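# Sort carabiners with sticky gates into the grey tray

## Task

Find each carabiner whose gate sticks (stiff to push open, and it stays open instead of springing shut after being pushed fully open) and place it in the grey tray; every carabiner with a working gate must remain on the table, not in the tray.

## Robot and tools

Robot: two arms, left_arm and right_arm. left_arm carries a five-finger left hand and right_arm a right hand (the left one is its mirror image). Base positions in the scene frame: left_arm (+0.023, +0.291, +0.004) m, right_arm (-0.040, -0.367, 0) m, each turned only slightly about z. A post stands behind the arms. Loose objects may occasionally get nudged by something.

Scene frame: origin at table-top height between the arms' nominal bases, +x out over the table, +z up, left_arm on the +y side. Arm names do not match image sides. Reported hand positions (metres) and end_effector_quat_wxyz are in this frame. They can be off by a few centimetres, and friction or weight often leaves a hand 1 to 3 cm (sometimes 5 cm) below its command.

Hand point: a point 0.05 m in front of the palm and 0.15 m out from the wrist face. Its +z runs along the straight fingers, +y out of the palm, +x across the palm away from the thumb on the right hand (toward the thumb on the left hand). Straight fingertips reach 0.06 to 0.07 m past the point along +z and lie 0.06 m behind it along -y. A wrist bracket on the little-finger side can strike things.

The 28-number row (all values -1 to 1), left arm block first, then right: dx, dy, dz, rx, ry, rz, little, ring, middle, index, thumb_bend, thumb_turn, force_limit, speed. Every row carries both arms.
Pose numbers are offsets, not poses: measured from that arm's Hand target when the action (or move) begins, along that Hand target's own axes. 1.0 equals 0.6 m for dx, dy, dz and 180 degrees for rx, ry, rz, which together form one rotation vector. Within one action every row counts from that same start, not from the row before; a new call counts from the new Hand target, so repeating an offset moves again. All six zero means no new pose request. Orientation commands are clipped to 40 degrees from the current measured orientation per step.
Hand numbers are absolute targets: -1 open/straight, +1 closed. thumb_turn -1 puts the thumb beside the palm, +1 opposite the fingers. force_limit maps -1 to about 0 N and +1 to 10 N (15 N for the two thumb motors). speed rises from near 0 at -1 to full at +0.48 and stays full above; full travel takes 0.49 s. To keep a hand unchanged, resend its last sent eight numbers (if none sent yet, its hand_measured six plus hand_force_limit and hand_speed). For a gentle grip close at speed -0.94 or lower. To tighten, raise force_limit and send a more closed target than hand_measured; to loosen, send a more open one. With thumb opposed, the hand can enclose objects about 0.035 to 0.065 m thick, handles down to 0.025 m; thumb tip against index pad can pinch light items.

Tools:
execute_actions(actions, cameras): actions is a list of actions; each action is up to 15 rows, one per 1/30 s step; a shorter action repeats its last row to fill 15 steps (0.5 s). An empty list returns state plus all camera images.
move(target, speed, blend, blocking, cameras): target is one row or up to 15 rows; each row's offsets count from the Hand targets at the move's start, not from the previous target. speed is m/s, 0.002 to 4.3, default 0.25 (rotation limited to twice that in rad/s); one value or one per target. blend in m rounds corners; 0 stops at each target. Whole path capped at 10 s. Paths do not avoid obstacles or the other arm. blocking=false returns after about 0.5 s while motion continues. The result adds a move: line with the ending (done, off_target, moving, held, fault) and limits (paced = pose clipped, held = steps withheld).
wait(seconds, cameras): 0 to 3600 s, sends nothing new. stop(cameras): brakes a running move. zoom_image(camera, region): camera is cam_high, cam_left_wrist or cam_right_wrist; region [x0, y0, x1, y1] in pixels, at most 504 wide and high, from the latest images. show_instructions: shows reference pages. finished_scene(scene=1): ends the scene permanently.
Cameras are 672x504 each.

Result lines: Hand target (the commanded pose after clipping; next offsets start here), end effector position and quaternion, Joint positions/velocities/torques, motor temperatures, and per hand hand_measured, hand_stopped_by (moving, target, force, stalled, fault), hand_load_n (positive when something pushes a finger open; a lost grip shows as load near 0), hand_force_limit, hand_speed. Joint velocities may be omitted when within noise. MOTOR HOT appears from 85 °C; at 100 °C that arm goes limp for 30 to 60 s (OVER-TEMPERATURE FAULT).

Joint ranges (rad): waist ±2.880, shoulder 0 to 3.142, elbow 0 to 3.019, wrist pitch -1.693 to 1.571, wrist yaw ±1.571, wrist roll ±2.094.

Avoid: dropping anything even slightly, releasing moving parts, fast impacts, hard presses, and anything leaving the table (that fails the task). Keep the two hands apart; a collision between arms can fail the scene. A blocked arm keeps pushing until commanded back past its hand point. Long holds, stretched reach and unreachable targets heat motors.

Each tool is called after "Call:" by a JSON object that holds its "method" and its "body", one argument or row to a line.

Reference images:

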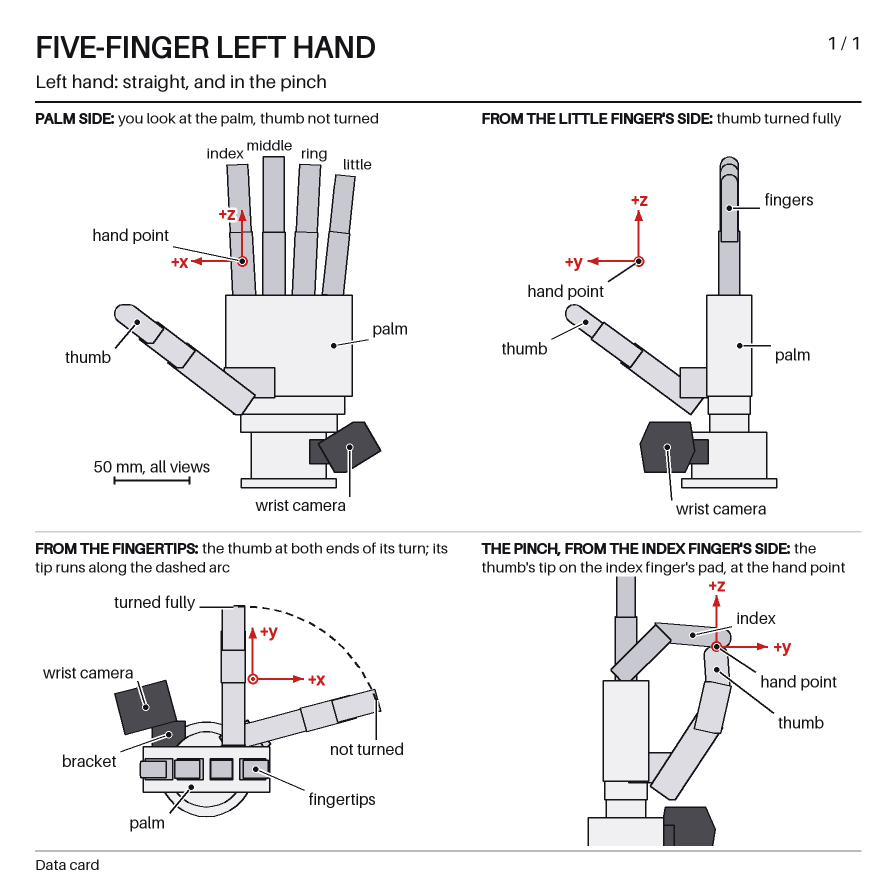

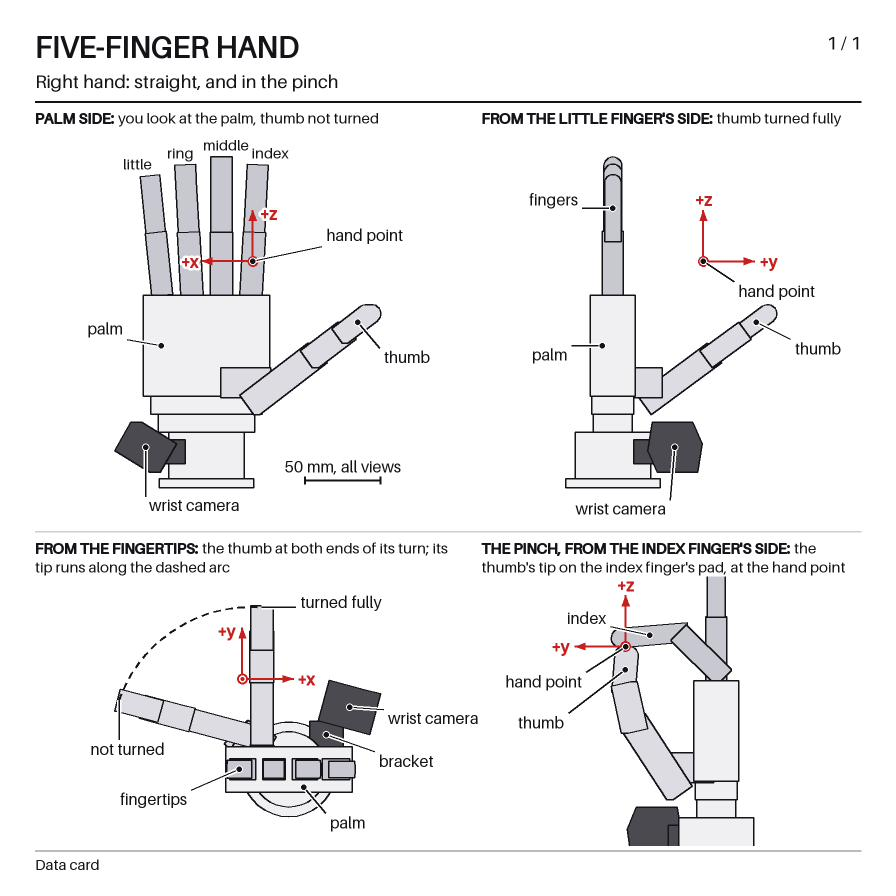

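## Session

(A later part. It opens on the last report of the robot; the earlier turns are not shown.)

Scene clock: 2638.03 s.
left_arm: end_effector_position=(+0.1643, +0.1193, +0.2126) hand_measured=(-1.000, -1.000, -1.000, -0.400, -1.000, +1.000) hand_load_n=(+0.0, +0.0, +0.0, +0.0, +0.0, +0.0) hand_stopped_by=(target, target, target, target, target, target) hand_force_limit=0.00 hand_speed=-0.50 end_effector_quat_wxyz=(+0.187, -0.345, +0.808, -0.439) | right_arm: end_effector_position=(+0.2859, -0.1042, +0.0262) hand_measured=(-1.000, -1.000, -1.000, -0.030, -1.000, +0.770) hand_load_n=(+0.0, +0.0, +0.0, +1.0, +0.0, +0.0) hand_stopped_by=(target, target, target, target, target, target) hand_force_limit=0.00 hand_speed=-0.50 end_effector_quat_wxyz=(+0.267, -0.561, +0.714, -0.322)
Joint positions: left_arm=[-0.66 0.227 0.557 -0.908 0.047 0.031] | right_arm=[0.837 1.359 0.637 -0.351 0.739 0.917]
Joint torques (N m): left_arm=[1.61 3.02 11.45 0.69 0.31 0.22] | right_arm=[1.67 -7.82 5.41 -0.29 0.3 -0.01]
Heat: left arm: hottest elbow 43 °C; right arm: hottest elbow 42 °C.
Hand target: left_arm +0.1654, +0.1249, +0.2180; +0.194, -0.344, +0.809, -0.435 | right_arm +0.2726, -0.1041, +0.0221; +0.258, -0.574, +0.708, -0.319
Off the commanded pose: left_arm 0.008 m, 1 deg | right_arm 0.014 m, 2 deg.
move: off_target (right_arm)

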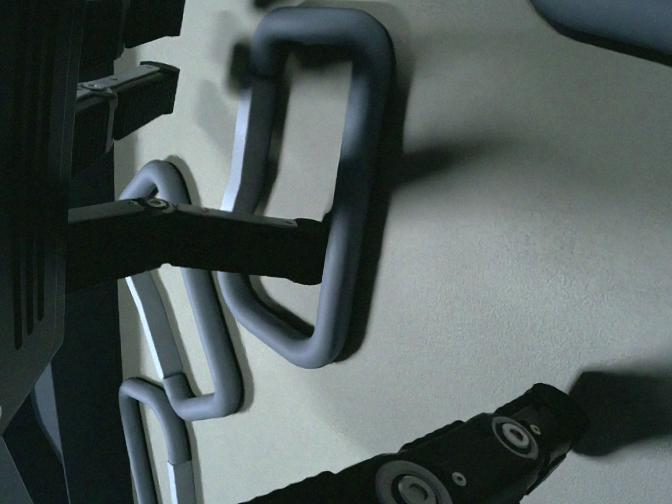

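Call:
{"method": "move", "body": {
  "target": [0,0,0,0,0,0,-1,-1,-1,-0.4,-1,1,0,-0.5,0,0.0385,-0.0557,0,0,0,-1,-1,-1,-0.03,-1,0.77,0,-0.5],
  "speed": 0.04,
  "cameras": ["cam_right_wrist", "cam_high"]
}}

Scene clock: 2643.17 s.
left_arm: end_effector_position=(+0.1643, +0.1193, +0.2126) hand_measured=(-1.000, -1.000, -1.000, -0.400, -1.000, +1.000) hand_load_n=(+0.0, -0.5, +0.0, +0.0, +0.0, +0.0) hand_stopped_by=(target, target, target, target, target, target) hand_force_limit=0.00 hand_speed=-0.50 end_effector_quat_wxyz=(+0.187, -0.345, +0.808, -0.439) | right_arm: end_effector_position=(+0.2429, -0.0957, +0.0272) hand_measured=(-1.000, -1.000, -1.000, -0.030, -1.000, +0.770) hand_load_n=(+0.0, +0.0, +0.0, +0.5, +0.0, +0.0) hand_stopped_by=(target, target, target, target, target, target) hand_force_limit=0.00 hand_speed=-0.50 end_effector_quat_wxyz=(+0.262, -0.566, +0.713, -0.321)
Joint positions: left_arm=[-0.66 0.227 0.557 -0.908 0.047 0.031] | right_arm=[0.957 1.319 0.62 -0.486 0.784 1.063]
Joint torques (N m): left_arm=[1.61 3.02 11.44 0.69 0.31 0.23] | right_arm=[0.97 -7.82 5.67 -0.23 0.39 0.03]
Heat: left arm: hottest elbow 43 °C; right arm: hottest elbow 41 °C.
Hand target: left_arm +0.1654, +0.1249, +0.2180; +0.194, -0.344, +0.809, -0.435 | right_arm +0.2330, -0.0957, +0.0269; +0.258, -0.574, +0.708, -0.319
Off the commanded pose: left_arm 0.008 m, 1 deg | right_arm 0.010 m, 1 deg.
move: done
Images, in order (width x height): cam_high 672x504, cam_right_wrist 672x504.

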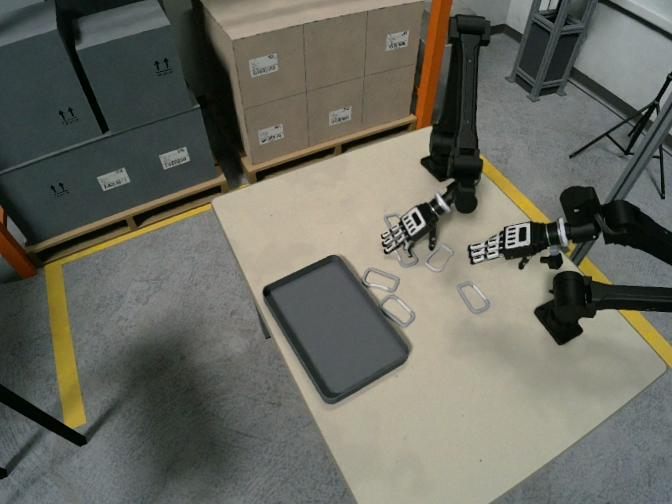

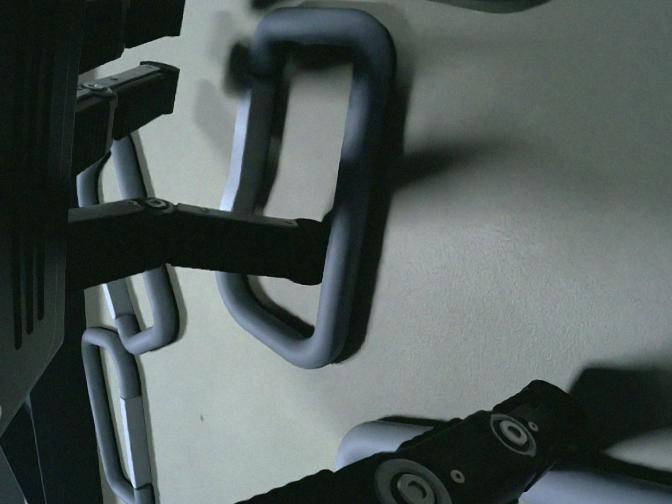

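Call:
{"method": "move", "body": {
  "target": [
    [0,0,0,0,0,0,-1,-1,-1,-0.4,-1,1,0,-0.5,0,-0.0625,-0.0552,0,0,0,-1,-1,-1,-0.03,-1,0.77,0,-0.5],
    [0,0,0,0,0,0,-1,-1,-1,-0.4,-1,1,0,-0.5,0.0178,-0.101,0.0135,0,0,0,-1,-1,-1,-0.1,-1,0.77,0,-0.5],
    [0,0,0,0,0,0,-1,-1,-1,-0.4,-1,1,0,-0.5,0.0178,-0.0735,0.0378,0,0,0,-1,-1,-1,-0.1,-1,0.77,0,-0.5]
  ],
  "speed": 0.1,
  "cameras": ["cam_right_wrist"]
}}

Scene clock: 2661.30 s.
left_arm: end_effector_position=(+0.1643, +0.1193, +0.2126) hand_measured=(-1.000, -1.000, -1.000, -0.400, -1.000, +1.000) hand_load_n=(+0.0, +0.0, +0.0, +0.0, +0.0, +0.5) hand_stopped_by=(target, target, target, target, target, target) hand_force_limit=0.00 hand_speed=-0.50 end_effector_quat_wxyz=(+0.187, -0.345, +0.808, -0.439) | right_arm: end_effector_position=(+0.2715, -0.1190, +0.0463) hand_measured=(-1.000, -1.000, -1.000, -0.100, -1.000, +0.770) hand_load_n=(-0.5, +0.0, +0.0, +0.0, +0.0, +0.0) hand_stopped_by=(target, target, target, target, target, target) hand_force_limit=0.00 hand_speed=-0.50 end_effector_quat_wxyz=(+0.254, -0.574, +0.709, -0.321)
Joint positions: left_arm=[-0.66 0.227 0.557 -0.908 0.047 0.031] | right_arm=[0.836 1.265 0.634 -0.465 0.727 0.901]
Joint torques (N m): left_arm=[1.61 2.9 11.45 0.69 0.32 0.22] | right_arm=[-1.26 -5.6 6.57 1.77 0.26 -0.18]
Heat: left arm: hottest elbow 43 °C; right arm: hottest elbow 41 °C.
Hand target: left_arm +0.1654, +0.1249, +0.2180; +0.194, -0.344, +0.809, -0.435 | right_arm +0.2760, -0.1157, +0.0450; +0.258, -0.574, +0.708, -0.319
Off the commanded pose: left_arm 0.008 m, 1 deg | right_arm 0.006 m, 1 deg.
move: done; target 2's new numbers were sent with right_arm's hand 0.013 m and 1 deg from that target

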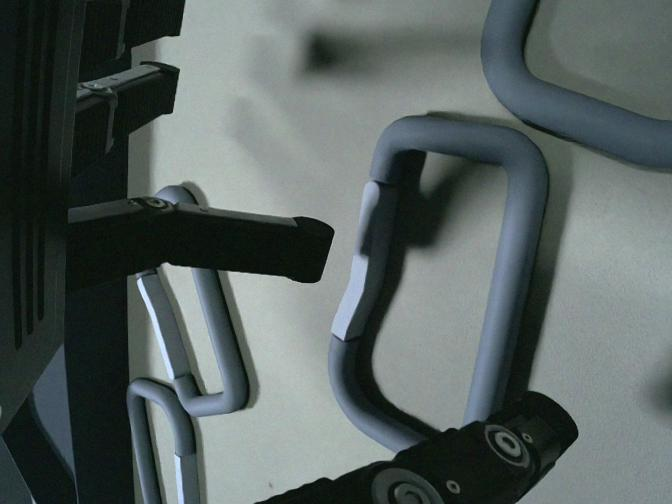

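Call:
{"method": "move", "body": {
  "target": [
    [0,0,0,0,0,0,-1,-1,-1,-0.4,-1,1,0,-0.5,-0.0188,-0.011,0.0123,0,0,0,-1,-1,-1,-0.1,-1,0.77,0,-0.5],
    [0,0,0,0,0,0,-1,-1,-1,-0.4,-1,1,0,-0.5,-0.0188,0.0252,0.0443,0,0,0,-1,-1,-1,-0.1,-1,0.77,0,-0.5]
  ],
  "speed": 0.08,
  "cameras": ["cam_right_wrist"]
}}

Scene clock: 2670.07 s.
left_arm: end_effector_position=(+0.1643, +0.1193, +0.2126) hand_measured=(-1.000, -1.000, -1.000, -0.400, -1.000, +1.000) hand_load_n=(+0.0, +0.0, +0.0, +0.0, +0.0, +0.0) hand_stopped_by=(target, target, target, target, target, target) hand_force_limit=0.00 hand_speed=-0.50 end_effector_quat_wxyz=(+0.187, -0.345, +0.808, -0.439) | right_arm: end_effector_position=(+0.2840, -0.1053, +0.0265) hand_measured=(-1.000, -1.000, -1.000, -0.100, -1.000, +0.770) hand_load_n=(+0.0, +0.0, +0.0, -3.0, +0.0, +0.0) hand_stopped_by=(target, target, target, target, target, target) hand_force_limit=0.00 hand_speed=-0.50 end_effector_quat_wxyz=(+0.264, -0.573, +0.707, -0.320)
Joint positions: left_arm=[-0.66 0.227 0.557 -0.908 0.047 0.031] | right_arm=[0.833 1.351 0.636 -0.352 0.724 0.886]
Joint torques (N m): left_arm=[1.55 2.9 11.45 0.69 0.32 0.22] | right_arm=[-0.73 -5.25 5.72 1.77 0.18 -0.13]
Heat: left arm: hottest elbow 43 °C; right arm: hottest elbow 41 °C.
Hand target: left_arm +0.1654, +0.1249, +0.2180; +0.194, -0.344, +0.809, -0.435 | right_arm +0.2881, -0.1067, +0.0160; +0.258, -0.574, +0.708, -0.319
Off the commanded pose: left_arm 0.008 m, 1 deg | right_arm 0.011 m, 1 deg.
move: off_target (right_arm)

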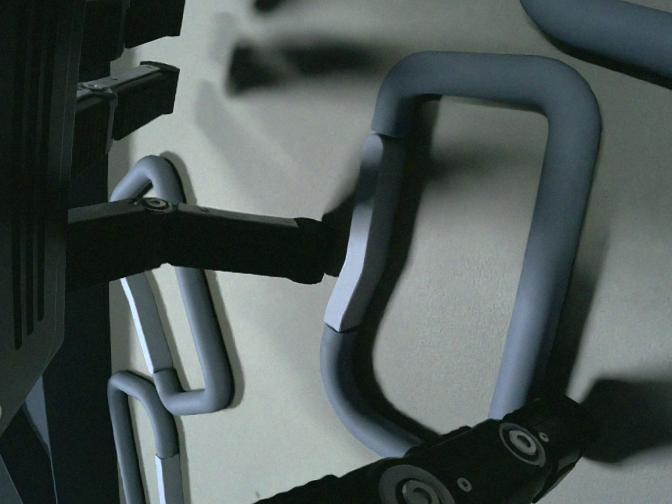

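Call:
{"method": "move", "body": {
  "target": [
    [0,0,0,0,0,0,-1,-1,-1,-0.4,-1,1,0,-0.5,0,-0.0375,-0.0331,0,0,0,-1,-1,-1,-0.1,-1,0.77,0,-0.5],
    [0,0,0,0,0,0,-1,-1,-1,-0.4,-1,1,0,-0.5,-0.0117,-0.0375,-0.0331,0,0,0,-1,-1,-1,-0.1,-1,0.77,0,-0.5],
    [0,0,0,0,0,0,-1,-1,-1,-0.4,-1,1,0,-0.5,-0.0117,0,0,0,0,0,-1,-1,-1,-0.1,-1,0.77,0,-0.5]
  ],
  "speed": 0.08,
  "cameras": ["cam_right_wrist"]
}}

Scene clock: 2679.77 s.
left_arm: end_effector_position=(+0.1643, +0.1193, +0.2126) hand_measured=(-1.000, -1.000, -1.000, -0.400, -1.000, +1.000) hand_load_n=(+0.0, +0.0, +0.0, -0.5, +0.0, +0.0) hand_stopped_by=(target, target, target, target, target, target) hand_force_limit=0.00 hand_speed=-0.50 end_effector_quat_wxyz=(+0.187, -0.345, +0.808, -0.439) | right_arm: end_effector_position=(+0.2879, -0.1029, +0.0266) hand_measured=(-1.000, -1.000, -1.000, -0.100, -1.000, +0.770) hand_load_n=(+0.0, +0.0, +0.0, -3.5, +0.5, +0.0) hand_stopped_by=(target, target, target, target, target, target) hand_force_limit=0.00 hand_speed=-0.50 end_effector_quat_wxyz=(+0.260, -0.573, +0.707, -0.322)
Joint positions: left_arm=[-0.66 0.227 0.557 -0.908 0.047 0.031] | right_arm=[0.831 1.367 0.653 -0.361 0.728 0.885]
Joint torques (N m): left_arm=[1.61 2.9 11.45 0.7 0.31 0.22] | right_arm=[0.09 -5.54 5.91 1.95 0.2 -0.05]
Heat: left arm: hottest elbow 43 °C; right arm: hottest elbow 41 °C.
Hand target: left_arm +0.1654, +0.1249, +0.2180; +0.194, -0.344, +0.809, -0.435 | right_arm +0.2895, -0.0999, +0.0160; +0.258, -0.574, +0.708, -0.319
Off the commanded pose: left_arm 0.008 m, 1 deg | right_arm 0.011 m, 0 deg.
move: off_target (right_arm)

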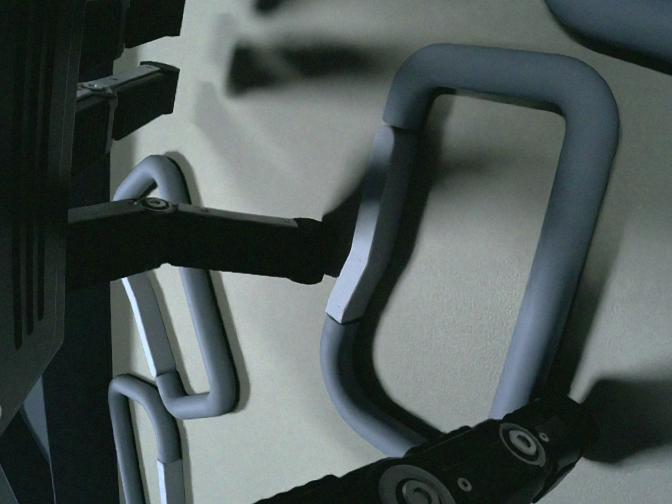

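Call:
{"method": "execute_actions", "body": {
  "actions": [
    [[0,0,0,0,0,0,-1,-1,-1,-0.4,-1,1,0,-0.5,0,0,0,0,0,0,-1,-1,-1,-0.05,-0.8,0.77,-0.5,-0.85]],
    [[0,0,0,0,0,0,-1,-1,-1,-0.4,-1,1,0,-0.5,0,0,0,0,0,0,-1,-1,-1,-0.05,-0.8,0.77,-0.5,-0.85]],
    [[0,0,0,0,0,0,-1,-1,-1,-0.4,-1,1,0,-0.5,0,0,0,0,0,0,-1,-1,-1,-0.05,-0.7,0.77,-0.3,-0.85]],
    [[0,0,0,0,0,0,-1,-1,-1,-0.4,-1,1,0,-0.5,0,0,0,0,0,0,-1,-1,-1,-0.05,-0.7,0.77,-0.3,-0.85]]
  ],
  "cameras": ["cam_right_wrist"]
}}

Scene clock: 2687.60 s.
left_arm: end_effector_position=(+0.1643, +0.1193, +0.2126) hand_measured=(-1.000, -1.000, -1.000, -0.400, -1.000, +1.000) hand_load_n=(+0.0, +0.0, +0.0, +0.0, +0.0, +0.0) hand_stopped_by=(target, target, target, target, target, target) hand_force_limit=0.00 hand_speed=-0.50 end_effector_quat_wxyz=(+0.187, -0.345, +0.808, -0.439) | right_arm: end_effector_position=(+0.2899, -0.1024, +0.0260) hand_measured=(-1.000, -1.000, -1.000, -0.050, -0.870, +0.770) hand_load_n=(+0.0, +0.0, +0.0, +0.0, +4.0, -0.5) hand_stopped_by=(target, target, target, target, force, target) hand_force_limit=-0.30 hand_speed=-0.85 end_effector_quat_wxyz=(+0.262, -0.571, +0.708, -0.322)
Joint positions: left_arm=[-0.66 0.227 0.557 -0.908 0.047 0.031] | right_arm=[0.828 1.371 0.653 -0.351 0.728 0.885]
Joint torques (N m): left_arm=[1.61 2.9 11.45 0.72 0.31 0.22] | right_arm=[-0.38 -5.71 5.91 1.47 0.2 -0.02]
Heat: left arm: hottest elbow 43 °C; right arm: hottest elbow 41 °C.
Hand target: left_arm +0.1654, +0.1249, +0.2180; +0.194, -0.344, +0.809, -0.435 | right_arm +0.2895, -0.0999, +0.0160; +0.258, -0.574, +0.708, -0.319
Off the commanded pose: left_arm 0.008 m, 1 deg | right_arm 0.010 m, 1 deg.

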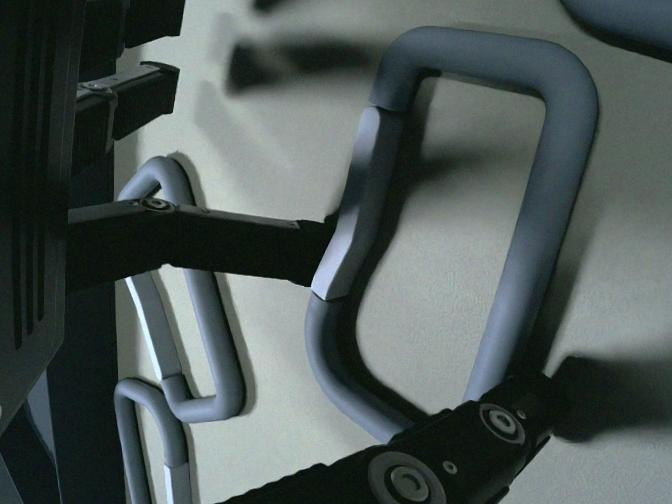

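Call:
{"method": "execute_actions", "body": {
  "actions": [
    [[0,0,0,0,0,0,-1,-1,-1,-0.4,-1,1,0,-0.5,0,0,0,0,0,0,-1,-1,-1,-0.05,-0.7,0.77,0,-0.9]],
    [[0,0,0,0,0,0,-1,-1,-1,-0.4,-1,1,0,-0.5,0,0,0,0,0,0,-1,-1,-1,-0.05,-0.69,0.77,0,-0.9]],
    [[0,0,0,0,0,0,-1,-1,-1,-0.4,-1,1,0,-0.5,0,0,0,0,0,0,-1,-1,-1,-0.05,-0.68,0.77,0.2,-0.9]],
    [[0,0,0,0,0,0,-1,-1,-1,-0.4,-1,1,0,-0.5,0,0,0,0,0,0,-1,-1,-1,-0.05,-0.68,0.77,0.2,-0.9]]
  ],
  "cameras": ["cam_right_wrist"]
}}

Scene clock: 2694.50 s.
left_arm: end_effector_position=(+0.1643, +0.1193, +0.2126) hand_measured=(-1.000, -1.000, -1.000, -0.400, -1.000, +1.000) hand_load_n=(+0.0, +0.0, +0.0, +0.0, +0.0, +0.0) hand_stopped_by=(target, target, target, target, target, target) hand_force_limit=0.00 hand_speed=-0.50 end_effector_quat_wxyz=(+0.187, -0.345, +0.808, -0.439) | right_arm: end_effector_position=(+0.2888, -0.1003, +0.0263) hand_measured=(-1.000, -1.000, -1.000, -0.050, -0.784, +0.770) hand_load_n=(+0.0, +0.0, +0.0, +5.0, +8.5, -1.0) hand_stopped_by=(target, target, target, target, force, target) hand_force_limit=0.20 hand_speed=-0.90 end_effector_quat_wxyz=(+0.264, -0.573, +0.706, -0.322)
Joint positions: left_arm=[-0.66 0.227 0.557 -0.908 0.047 0.031] | right_arm=[0.834 1.371 0.653 -0.349 0.729 0.885]
Joint torques (N m): left_arm=[1.61 2.9 11.47 0.7 0.31 0.22] | right_arm=[-0.03 -5.48 5.9 1.35 0.13 -0.03]
Heat: left arm: hottest elbow 43 °C; right arm: hottest elbow 41 °C.
Hand target: left_arm +0.1654, +0.1249, +0.2180; +0.194, -0.344, +0.809, -0.435 | right_arm +0.2895, -0.0999, +0.0160; +0.258, -0.574, +0.708, -0.320
Off the commanded pose: left_arm 0.008 m, 1 deg | right_arm 0.010 m, 1 deg.

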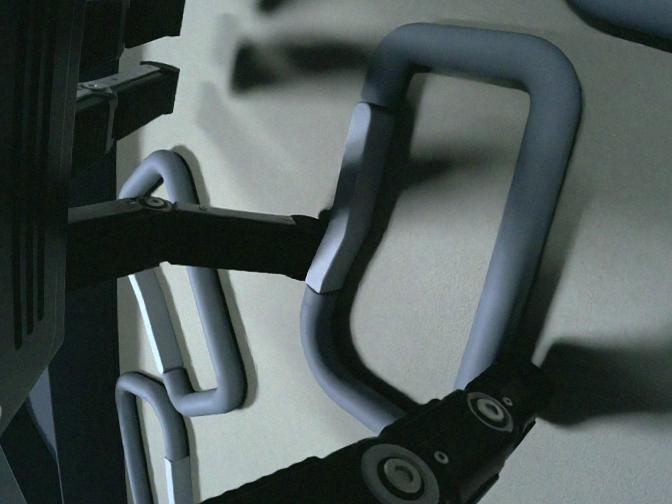

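Call:
{"method": "execute_actions", "body": {
  "actions": [
    [[0,0,0,0,0,0,-1,-1,-1,-0.4,-1,1,0,-0.5,0,0,0,0,0,0,-1,-1,-1,-0.05,-0.72,0.77,0.45,-0.9]],
    [[0,0,0,0,0,0,-1,-1,-1,-0.4,-1,1,0,-0.5,0,0,0,0,0,0,-1,-1,-1,-0.05,-0.72,0.77,0.45,-0.9]]
  ],
  "cameras": ["cam_right_wrist"]
}}

Scene clock: 2698.73 s.
left_arm: end_effector_position=(+0.1643, +0.1193, +0.2126) hand_measured=(-1.000, -1.000, -1.000, -0.400, -1.000, +1.000) hand_load_n=(+0.0, +0.0, -0.5, +0.0, +0.0, -0.5) hand_stopped_by=(target, target, target, target, target, target) hand_force_limit=0.00 hand_speed=-0.50 end_effector_quat_wxyz=(+0.187, -0.345, +0.808, -0.439) | right_arm: end_effector_position=(+0.2891, -0.0999, +0.0266) hand_measured=(-1.000, -1.000, -1.000, -0.050, -0.726, +0.770) hand_load_n=(+0.0, +0.0, +0.0, +8.0, +9.5, -1.0) hand_stopped_by=(target, target, target, target, target, target) hand_force_limit=0.45 hand_speed=-0.90 end_effector_quat_wxyz=(+0.265, -0.572, +0.706, -0.322)
Joint positions: left_arm=[-0.66 0.227 0.557 -0.908 0.047 0.031] | right_arm=[0.834 1.371 0.653 -0.346 0.729 0.885]
Joint torques (N m): left_arm=[1.67 2.9 11.45 0.68 0.31 0.23] | right_arm=[-0.5 -5.48 5.83 1.31 0.17 -0.04]
Heat: left arm: hottest elbow 43 °C; right arm: hottest elbow 41 °C.
Hand target: left_arm +0.1654, +0.1249, +0.2180; +0.194, -0.344, +0.809, -0.435 | right_arm +0.2895, -0.1000, +0.0160; +0.258, -0.574, +0.708, -0.320
Off the commanded pose: left_arm 0.008 m, 1 deg | right_arm 0.011 m, 1 deg.

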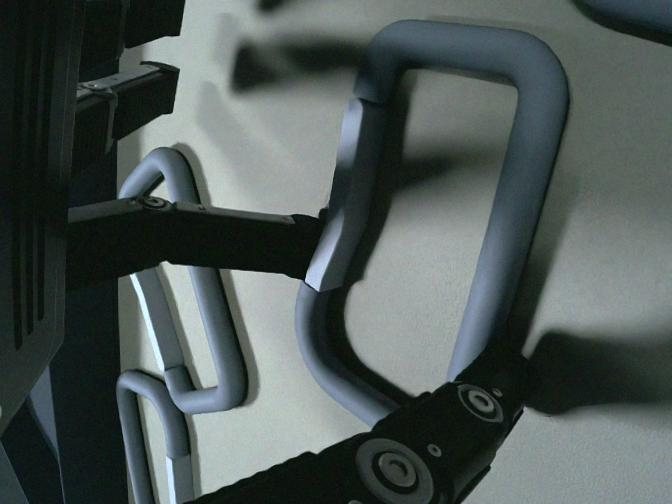

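Call:
{"method": "execute_actions", "body": {
  "actions": [
    [[0,0,0,0,0,0,-1,-1,-1,-0.4,-1,1,0,-0.5,0,0,0,0,0,0,-1,-1,-1,-0.05,-0.65,0.77,0.8,-0.9]],
    [[0,0,0,0,0,0,-1,-1,-1,-0.4,-1,1,0,-0.5,0,0,0,0,0,0,-1,-1,-1,-0.05,-0.65,0.77,0.8,-0.9]]
  ],
  "cameras": ["cam_right_wrist"]
}}

Call:
{"method": "execute_actions", "body": {
  "actions": [
    [[0,0,0,0,0,0,-1,-1,-1,-0.4,-1,1,0,-0.5,0,0,0,0,0,0,-1,-1,-1,-0.05,-0.58,0.77,1,-0.9]],
    [[0,0,0,0,0,0,-1,-1,-1,-0.4,-1,1,0,-0.5,0,0,0,0,0,0,-1,-1,-1,-0.05,-0.58,0.77,1,-0.9]]
  ],
  "cameras": ["cam_right_wrist"]
}}

Scene clock: 2706.80 s.
left_arm: end_effector_position=(+0.1643, +0.1193, +0.2126) hand_measured=(-1.000, -1.000, -1.000, -0.400, -1.000, +1.000) hand_load_n=(+0.0, +0.0, +0.0, +0.0, +0.0, -0.5) hand_stopped_by=(target, target, target, target, target, target) hand_force_limit=0.00 hand_speed=-0.50 end_effector_quat_wxyz=(+0.187, -0.345, +0.808, -0.439) | right_arm: end_effector_position=(+0.2894, -0.0995, +0.0268) hand_measured=(-1.000, -1.000, -1.000, -0.050, -0.658, +0.770) hand_load_n=(+0.0, +0.0, +0.0, +9.0, +10.5, -1.0) hand_stopped_by=(target, target, target, target, target, target) hand_force_limit=0.80 hand_speed=-0.90 end_effector_quat_wxyz=(+0.266, -0.572, +0.706, -0.322)
Joint positions: left_arm=[-0.66 0.227 0.557 -0.908 0.047 0.031] | right_arm=[0.834 1.371 0.653 -0.345 0.729 0.885]
Joint torques (N m): left_arm=[1.55 2.9 11.47 0.7 0.32 0.22] | right_arm=[-0.03 -5.48 5.87 1.28 0.15 -0.04]
Heat: left arm: hottest elbow 43 °C; right arm: hottest elbow 40 °C.
Hand target: left_arm +0.1654, +0.1249, +0.2180; +0.194, -0.344, +0.809, -0.435 | right_arm +0.2895, -0.0999, +0.0160; +0.258, -0.574, +0.708, -0.320
Off the commanded pose: left_arm 0.008 m, 1 deg | right_arm 0.011 m, 1 deg.

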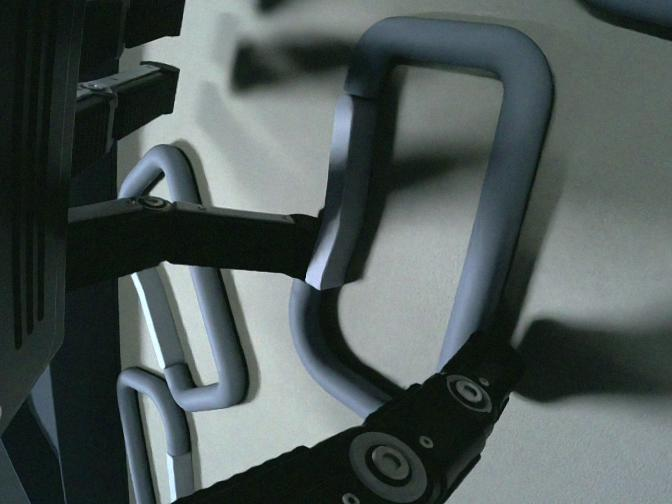

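Scene clock: 2708.10 s.
left_arm: end_effector_position=(+0.1643, +0.1193, +0.2126) hand_measured=(-1.000, -1.000, -1.000, -0.400, -1.000, +1.000) hand_load_n=(+0.0, +0.0, +0.0, +0.0, +0.0, +0.0) hand_stopped_by=(target, target, target, target, target, target) hand_force_limit=0.00 hand_speed=-0.50 end_effector_quat_wxyz=(+0.187, -0.345, +0.808, -0.439) | right_arm: end_effector_position=(+0.2896, -0.0993, +0.0269) hand_measured=(-1.000, -1.000, -1.000, -0.050, -0.588, +0.770) hand_load_n=(+0.0, +0.0, +0.0, +10.5, +12.0, -0.5) hand_stopped_by=(target, target, target, target, target, target) hand_force_limit=1.00 hand_speed=-0.90 end_effector_quat_wxyz=(+0.266, -0.571, +0.707, -0.322)
Joint positions: left_arm=[-0.66 0.227 0.557 -0.908 0.047 0.031] | right_arm=[0.834 1.371 0.653 -0.344 0.729 0.886]
Joint torques (N m): left_arm=[1.61 2.96 11.45 0.69 0.32 0.23] | right_arm=[-0.09 -5.89 5.85 1.31 0.13 -0.07]
Heat: left arm: hottest elbow 43 °C; right arm: hottest elbow 40 °C.
Hand target: left_arm +0.1654, +0.1249, +0.2180; +0.194, -0.344, +0.809, -0.435 | right_arm +0.2895, -0.0999, +0.0160; +0.258, -0.574, +0.708, -0.320
Off the commanded pose: left_arm 0.008 m, 1 deg | right_arm 0.011 m, 1 deg.

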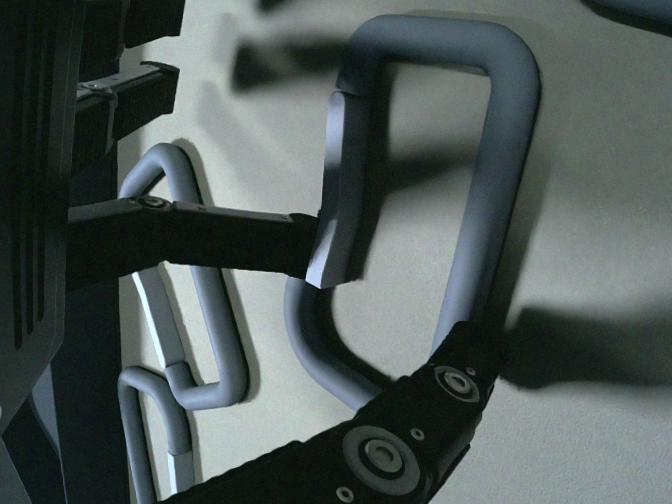

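Call:
{"method": "execute_actions", "body": {
  "actions": [
    [[0,0,0,0,0,0,-1,-1,-1,-0.4,-1,1,0,-0.5,0,0,0,0,0,0,-1,-1,-1,-0.05,-0.52,0.77,1,-0.88]],
    [[0,0,0,0,0,0,-1,-1,-1,-0.4,-1,1,0,-0.5,0,0,0,0,0,0,-1,-1,-1,-0.05,-0.52,0.77,1,-0.88]]
  ],
  "cameras": ["cam_right_wrist"]
}}

Call:
{"method": "execute_actions", "body": {
  "actions": [
    [[0,0,0,0,0,0,-1,-1,-1,-0.4,-1,1,0,-0.5,0,0,0,0,0,0,-1,-1,-1,-0.05,-0.46,0.77,1,-0.88]],
    [[0,0,0,0,0,0,-1,-1,-1,-0.4,-1,1,0,-0.5,0,0,0,0,0,0,-1,-1,-1,-0.05,-0.46,0.77,1,-0.88]]
  ],
  "cameras": ["cam_right_wrist"]
}}

Scene clock: 2715.50 s.
left_arm: end_effector_position=(+0.1643, +0.1193, +0.2126) hand_measured=(-1.000, -1.000, -1.000, -0.400, -1.000, +1.000) hand_load_n=(+0.0, +0.0, -0.5, +0.0, +0.0, +0.0) hand_stopped_by=(target, target, target, target, target, target) hand_force_limit=0.00 hand_speed=-0.50 end_effector_quat_wxyz=(+0.187, -0.345, +0.808, -0.439) | right_arm: end_effector_position=(+0.2901, -0.0988, +0.0273) hand_measured=(-1.000, -1.000, -1.000, -0.050, -0.526, +0.770) hand_load_n=(+0.0, +0.0, +0.0, +11.5, +10.0, -1.0) hand_stopped_by=(target, target, target, target, target, target) hand_force_limit=1.00 hand_speed=-0.88 end_effector_quat_wxyz=(+0.268, -0.570, +0.707, -0.321)
Joint positions: left_arm=[-0.66 0.227 0.557 -0.908 0.047 0.031] | right_arm=[0.834 1.371 0.653 -0.341 0.729 0.887]
Joint torques (N m): left_arm=[1.61 2.96 11.45 0.69 0.32 0.22] | right_arm=[0.03 -5.54 5.94 1.09 0.16 -0.06]
Heat: left arm: hottest elbow 43 °C; right arm: hottest elbow 40 °C.
Hand target: left_arm +0.1654, +0.1249, +0.2180; +0.194, -0.344, +0.809, -0.435 | right_arm +0.2895, -0.1000, +0.0160; +0.258, -0.574, +0.708, -0.320
Off the commanded pose: left_arm 0.008 m, 1 deg | right_arm 0.011 m, 1 deg.

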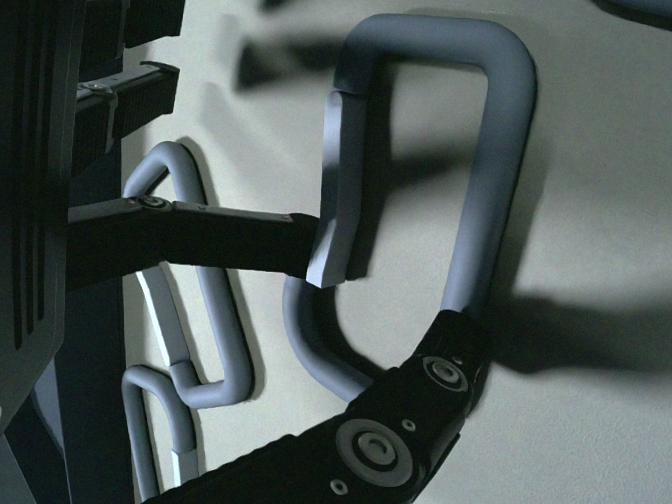

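Scene clock: 2716.80 s.
left_arm: end_effector_position=(+0.1643, +0.1193, +0.2126) hand_measured=(-1.000, -1.000, -1.000, -0.400, -1.000, +1.000) hand_load_n=(+0.0, +0.0, +0.0, +0.0, +0.0, +0.0) hand_stopped_by=(target, target, target, target, target, target) hand_force_limit=0.00 hand_speed=-0.50 end_effector_quat_wxyz=(+0.187, -0.345, +0.808, -0.439) | right_arm: end_effector_position=(+0.2911, -0.0988, +0.0253) hand_measured=(-1.000, -1.000, -1.000, -0.050, -0.460, +0.770) hand_load_n=(+0.0, +0.0, +0.0, -1.0, +0.0, +0.0) hand_stopped_by=(target, target, target, target, target, target) hand_force_limit=1.00 hand_speed=-0.88 end_effector_quat_wxyz=(+0.267, -0.569, +0.709, -0.320)
Joint positions: left_arm=[-0.66 0.227 0.557 -0.908 0.047 0.031] | right_arm=[0.831 1.377 0.653 -0.336 0.727 0.891]
Joint torques (N m): left_arm=[1.61 2.9 11.45 0.69 0.32 0.22] | right_arm=[-0.38 -6.07 5.97 0.94 0.23 -0.08]
Heat: left arm: hottest elbow 43 °C; right arm: hottest elbow 40 °C.
Hand target: left_arm +0.1654, +0.1249, +0.2180; +0.194, -0.344, +0.809, -0.435 | right_arm +0.2895, -0.1000, +0.0160; +0.258, -0.574, +0.708, -0.319
Off the commanded pose: left_arm 0.008 m, 1 deg | right_arm 0.010 m, 1 deg.

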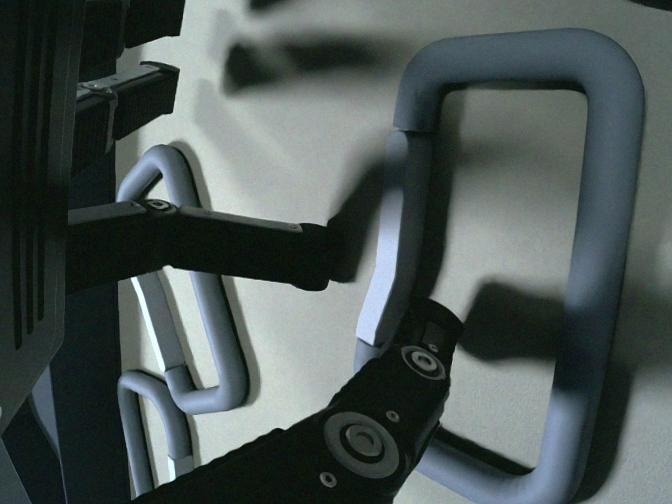

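Call:
{"method": "move", "body": {
  "target": [
    [0,0,0,0,0,0,-1,-1,-1,-0.4,-1,1,0,-0.5,0,-0.075,-0.0662,0,0,0,-1,-1,-1,-0.05,-0.46,0.77,1,-0.88],
    [0,0,0,0,0,0,-1,-1,-1,-0.4,-1,1,0,-0.5,-0.0575,-0.1423,0,0,-0.2083,-0.1838,-1,-1,-1,-0.3,-1,0.77,0,-0.5]
  ],
  "speed": 0.15,
  "cameras": ["cam_right_wrist"]
}}

Scene clock: 2739.83 s.
left_arm: end_effector_position=(+0.1643, +0.1193, +0.2126) hand_measured=(-1.000, -1.000, -1.000, -0.400, -1.000, +1.000) hand_load_n=(-0.5, +0.0, +0.0, +0.0, +0.0, +0.0) hand_stopped_by=(target, target, target, target, target, target) hand_force_limit=0.00 hand_speed=-0.50 end_effector_quat_wxyz=(+0.187, -0.345, +0.808, -0.439) | right_arm: end_effector_position=(+0.3271, -0.0843, +0.0648) hand_measured=(-1.000, -1.000, -1.000, -0.300, -1.000, +0.770) hand_load_n=(+0.0, +0.0, +0.0, +0.0, +0.0, +0.0) hand_stopped_by=(target, target, target, target, target, target) hand_force_limit=0.00 hand_speed=-0.50 end_effector_quat_wxyz=(-0.351, +0.829, -0.404, +0.164)
Joint positions: left_arm=[-0.66 0.227 0.557 -0.908 0.047 0.031] | right_arm=[0.526 1.344 0.732 -0.167 -0.082 -0.065]
Joint torques (N m): left_arm=[1.67 2.96 11.47 0.72 0.31 0.22] | right_arm=[-1.67 -7.24 9.61 2.43 -0.27 -0.18]
Heat: left arm: hottest elbow 43 °C; right arm: hottest elbow 40 °C.
Hand target: left_arm +0.1654, +0.1249, +0.2180; +0.194, -0.344, +0.809, -0.435 | right_arm +0.3520, -0.0778, +0.0800; -0.369, +0.820, -0.399, +0.180
Off the commanded pose: left_arm 0.008 m, 1 deg | right_arm 0.030 m, 3 deg.
move: off_target (right_arm); target 2's new numbers were sent with right_arm's hand 0.030 m and 3 deg from that target

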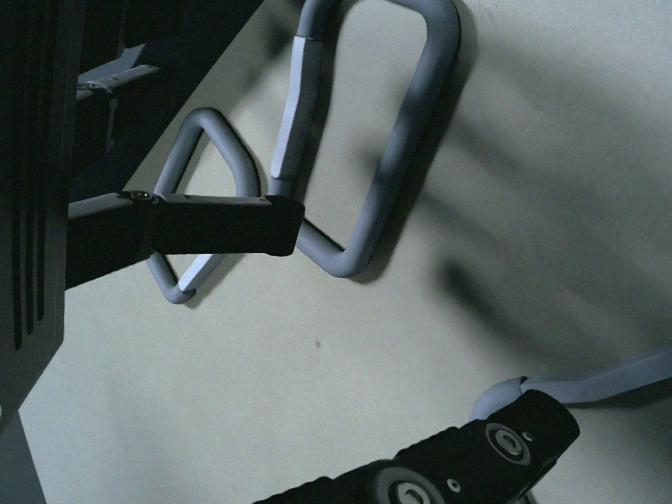

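Call:
{"method": "zoom_image", "body": {
  "camera": "cam_right_wrist",
  "region": [230, 0, 480, 290]
}}

Scaled by 1.738 from the camera's image (finer frame: 960x720).

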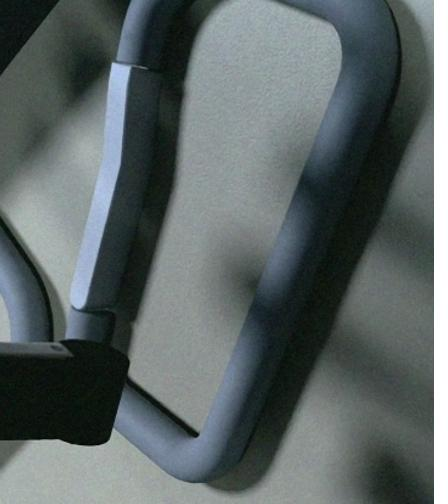

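Call:
{"method": "move", "body": {
  "target": [0,0,0,0,0,0,-1,-1,-1,-0.4,-1,1,0,-0.5,0.0175,-0.0017,0.0395,0,0,0,0.98,0.98,0.98,-0.1,-1,0.77,0,-0.3],
  "speed": 0.1,
  "cameras": ["cam_right_wrist"]
}}

Scene clock: 2779.23 s.
left_arm: end_effector_position=(+0.1643, +0.1193, +0.2126) hand_measured=(-1.000, -1.000, -1.000, -0.400, -1.000, +1.000) hand_load_n=(+0.0, +0.0, +0.0, +0.0, +0.0, +0.0) hand_stopped_by=(target, target, target, target, target, target) hand_force_limit=0.00 hand_speed=-0.50 end_effector_quat_wxyz=(+0.187, -0.345, +0.808, -0.439) | right_arm: end_effector_position=(+0.3477, -0.0819, +0.0497) hand_measured=(+0.980, +0.980, +0.980, -0.100, -1.000, +0.770) hand_load_n=(+0.0, +0.0, +0.0, +0.0, +0.0, +0.0) hand_stopped_by=(target, target, target, target, target, target) hand_force_limit=0.00 hand_speed=-0.30 end_effector_quat_wxyz=(-0.349, +0.829, -0.405, +0.163)
Joint positions: left_arm=[-0.66 0.227 0.557 -0.908 0.047 0.031] | right_arm=[0.503 1.423 0.765 -0.126 -0.097 -0.079]
Joint torques (N m): left_arm=[1.55 2.96 11.45 0.7 0.32 0.23] | right_arm=[-1.08 -7.71 9.26 2.45 -0.27 -0.18]
Heat: left arm: hottest elbow 44 °C; right arm: hottest elbow 43 °C.
Hand target: left_arm +0.1654, +0.1249, +0.2180; +0.194, -0.344, +0.809, -0.435 | right_arm +0.3729, -0.0747, +0.0650; -0.369, +0.820, -0.399, +0.180
Off the commanded pose: left_arm 0.008 m, 1 deg | right_arm 0.030 m, 3 deg.
move: off_target (right_arm)

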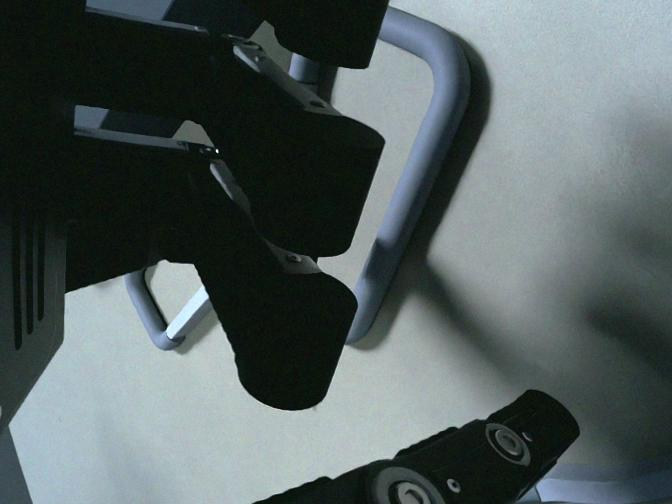

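Call:
{"method": "move", "body": {
  "target": [0,0,0,0,0,0,-1,-1,-1,-0.4,-1,1,0,-0.5,-0.0082,0.0632,0.0418,0,0,0,0.98,0.98,0.98,-0.2,-1,0.77,0,-0.3],
  "speed": 0.08,
  "cameras": ["cam_right_wrist", "cam_high"]
}}

Scene clock: 2786.97 s.
left_arm: end_effector_position=(+0.1643, +0.1193, +0.2126) hand_measured=(-1.000, -1.000, -1.000, -0.400, -1.000, +1.000) hand_load_n=(+0.0, +0.0, +0.0, +0.0, +0.0, +0.0) hand_stopped_by=(target, target, target, target, target, target) hand_force_limit=0.00 hand_speed=-0.50 end_effector_quat_wxyz=(+0.187, -0.345, +0.808, -0.439) | right_arm: end_effector_position=(+0.3607, -0.0750, +0.0267) hand_measured=(+0.980, +0.980, +0.980, -0.200, -1.000, +0.770) hand_load_n=(+0.0, +0.0, +0.0, -0.5, +0.0, +0.0) hand_stopped_by=(target, target, target, target, target, target) hand_force_limit=0.00 hand_speed=-0.30 end_effector_quat_wxyz=(-0.368, +0.820, -0.401, +0.176)
Joint positions: left_arm=[-0.66 0.227 0.557 -0.908 0.047 0.031] | right_arm=[0.501 1.496 0.739 0.022 -0.097 -0.079]
Joint torques (N m): left_arm=[1.61 2.96 11.47 0.69 0.32 0.22] | right_arm=[0.26 -8.12 6.16 2.45 -0.03 -0.07]
Heat: left arm: hottest elbow 44 °C; right arm: hottest elbow 44 °C.
Hand target: left_arm +0.1654, +0.1249, +0.2180; +0.194, -0.344, +0.809, -0.435 | right_arm +0.3649, -0.0748, +0.0199; -0.369, +0.820, -0.399, +0.180
Off the commanded pose: left_arm 0.008 m, 1 deg | right_arm 0.008 m, 0 deg.
move: done
Images, in order (width x height): cam_high 672x504, cam_right_wrist 672x504.

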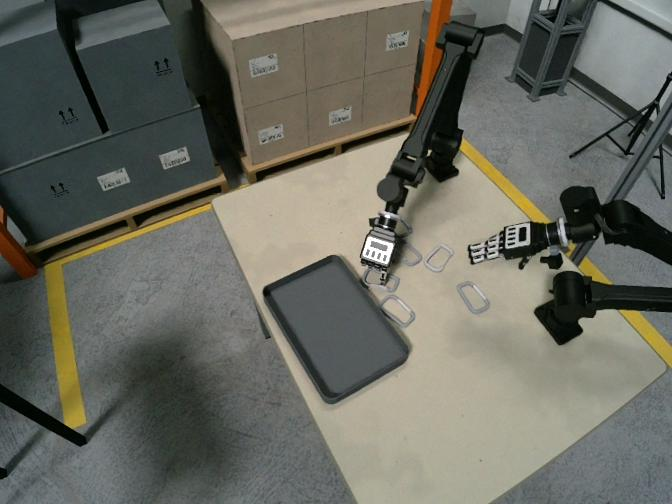

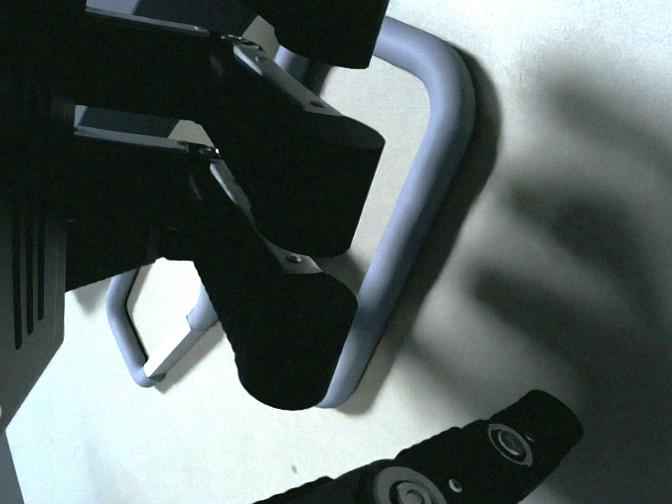

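Call:
{"method": "move", "body": {
  "target": [0,0,0,0,0,0,-1,-1,-1,-0.4,-1,1,0,-0.5,0,0.0447,-0.0605,0,0,0,0.98,0.98,0.98,-0.2,-1,0.77,0,-0.3],
  "speed": 0.04,
  "cameras": ["cam_right_wrist", "cam_high"]
}}

Scene clock: 2800.20 s.
left_arm: end_effector_position=(+0.1643, +0.1193, +0.2126) hand_measured=(-1.000, -1.000, -1.000, -0.400, -1.000, +1.000) hand_load_n=(+0.0, +0.0, +0.0, +0.0, +0.0, +0.0) hand_stopped_by=(target, target, target, target, target, target) hand_force_limit=0.00 hand_speed=-0.50 end_effector_quat_wxyz=(+0.187, -0.345, +0.808, -0.439) | right_arm: end_effector_position=(+0.3298, -0.0933, +0.0265) hand_measured=(+0.980, +0.980, +0.980, -0.200, -1.000, +0.770) hand_load_n=(+0.0, +0.0, +0.0, +1.5, +0.0, +0.0) hand_stopped_by=(target, target, target, target, target, target) hand_force_limit=0.00 hand_speed=-0.30 end_effector_quat_wxyz=(-0.372, +0.819, -0.399, +0.177)
Joint positions: left_arm=[-0.66 0.227 0.557 -0.908 0.047 0.031] | right_arm=[0.5 1.407 0.636 0.045 -0.102 -0.079]
Joint torques (N m): left_arm=[1.61 2.96 11.44 0.7 0.32 0.23] | right_arm=[-0.62 -8.53 5.33 1.51 -0.24 -0.22]
Heat: left arm: hottest elbow 44 °C; right arm: hottest elbow 42 °C.
Hand target: left_arm +0.1654, +0.1249, +0.2180; +0.194, -0.344, +0.809, -0.435 | right_arm +0.3295, -0.1025, +0.0239; -0.369, +0.820, -0.399, +0.180
Off the commanded pose: left_arm 0.008 m, 1 deg | right_arm 0.010 m, 1 deg.
move: done
Images, in order (width x height): cam_high 672x504, cam_right_wrist 672x504.

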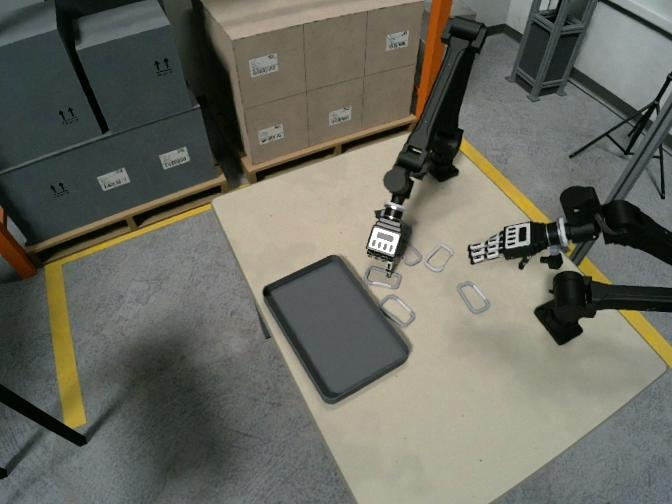

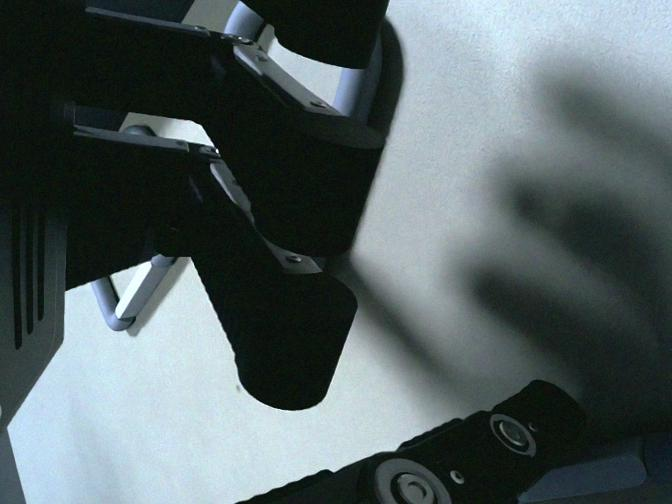

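Call:
{"method": "move", "body": {
  "target": [
    [0,0,0,0,0,0,-1,-1,-1,-0.4,-1,1,0,-0.5,0,-0.075,-0.0662,0,0,0,0.98,0.98,0.98,-0.2,-1,0.77,0,-0.3],
    [0,0,0,0,0,0,-1,-1,-1,-0.4,-1,1,0,-0.5,0,-0.085,-0.0762,0,0,0,-1,-1,-1,-0.2,-1,0.77,0,-0.3]
  ],
  "speed": 0.12,
  "cameras": ["cam_right_wrist", "cam_high"]
}}

Scene clock: 2808.27 s.
left_arm: end_effector_position=(+0.1643, +0.1193, +0.2126) hand_measured=(-1.000, -1.000, -1.000, -0.400, -1.000, +1.000) hand_load_n=(-0.5, +0.0, +0.0, +0.0, +0.0, +0.0) hand_stopped_by=(target, target, target, target, target, target) hand_force_limit=0.00 hand_speed=-0.50 end_effector_quat_wxyz=(+0.187, -0.345, +0.808, -0.439) | right_arm: end_effector_position=(+0.3135, -0.1033, +0.0693) hand_measured=(-1.000, -1.000, -1.000, -0.200, -1.000, +0.770) hand_load_n=(+0.0, +0.0, +0.0, +0.0, +0.0, +0.0) hand_stopped_by=(target, target, target, target, target, target) hand_force_limit=0.00 hand_speed=-0.30 end_effector_quat_wxyz=(-0.357, +0.826, -0.402, +0.168)
Joint positions: left_arm=[-0.66 0.227 0.557 -0.908 0.047 0.031] | right_arm=[0.5 1.27 0.674 -0.169 -0.102 -0.083]
Joint torques (N m): left_arm=[1.61 2.9 11.44 0.68 0.32 0.22] | right_arm=[-0.91 -8.41 9.63 0.53 -0.28 -0.21]
Heat: left arm: hottest elbow 44 °C; right arm: hottest elbow 42 °C.
Hand target: left_arm +0.1654, +0.1249, +0.2180; +0.194, -0.344, +0.809, -0.435 | right_arm +0.3293, -0.1027, +0.0925; -0.369, +0.820, -0.399, +0.180
Off the commanded pose: left_arm 0.008 m, 1 deg | right_arm 0.028 m, 2 deg.
move: off_target (right_arm); target 2's new numbers were sent with right_arm's hand 0.028 m and 2 deg from that target
Images, in order (width x height): cam_high 672x504, cam_right_wrist 672x504.

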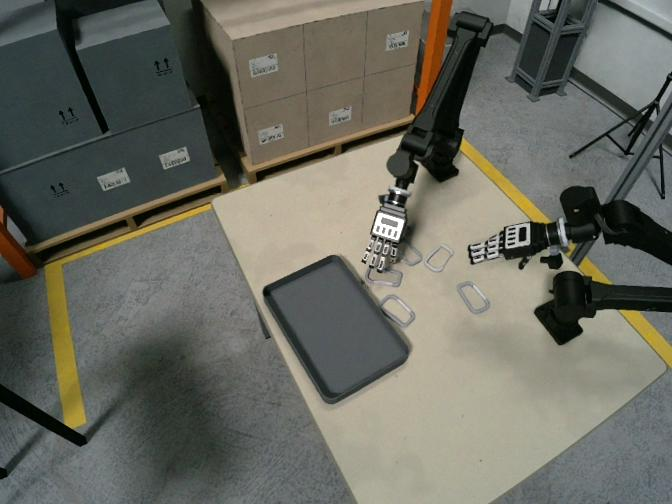

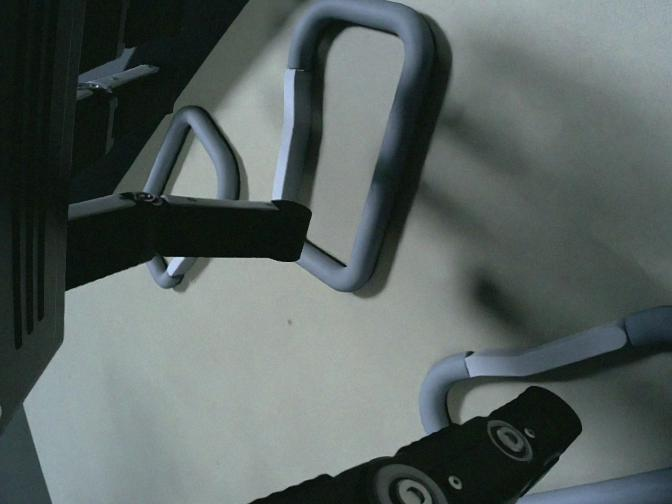

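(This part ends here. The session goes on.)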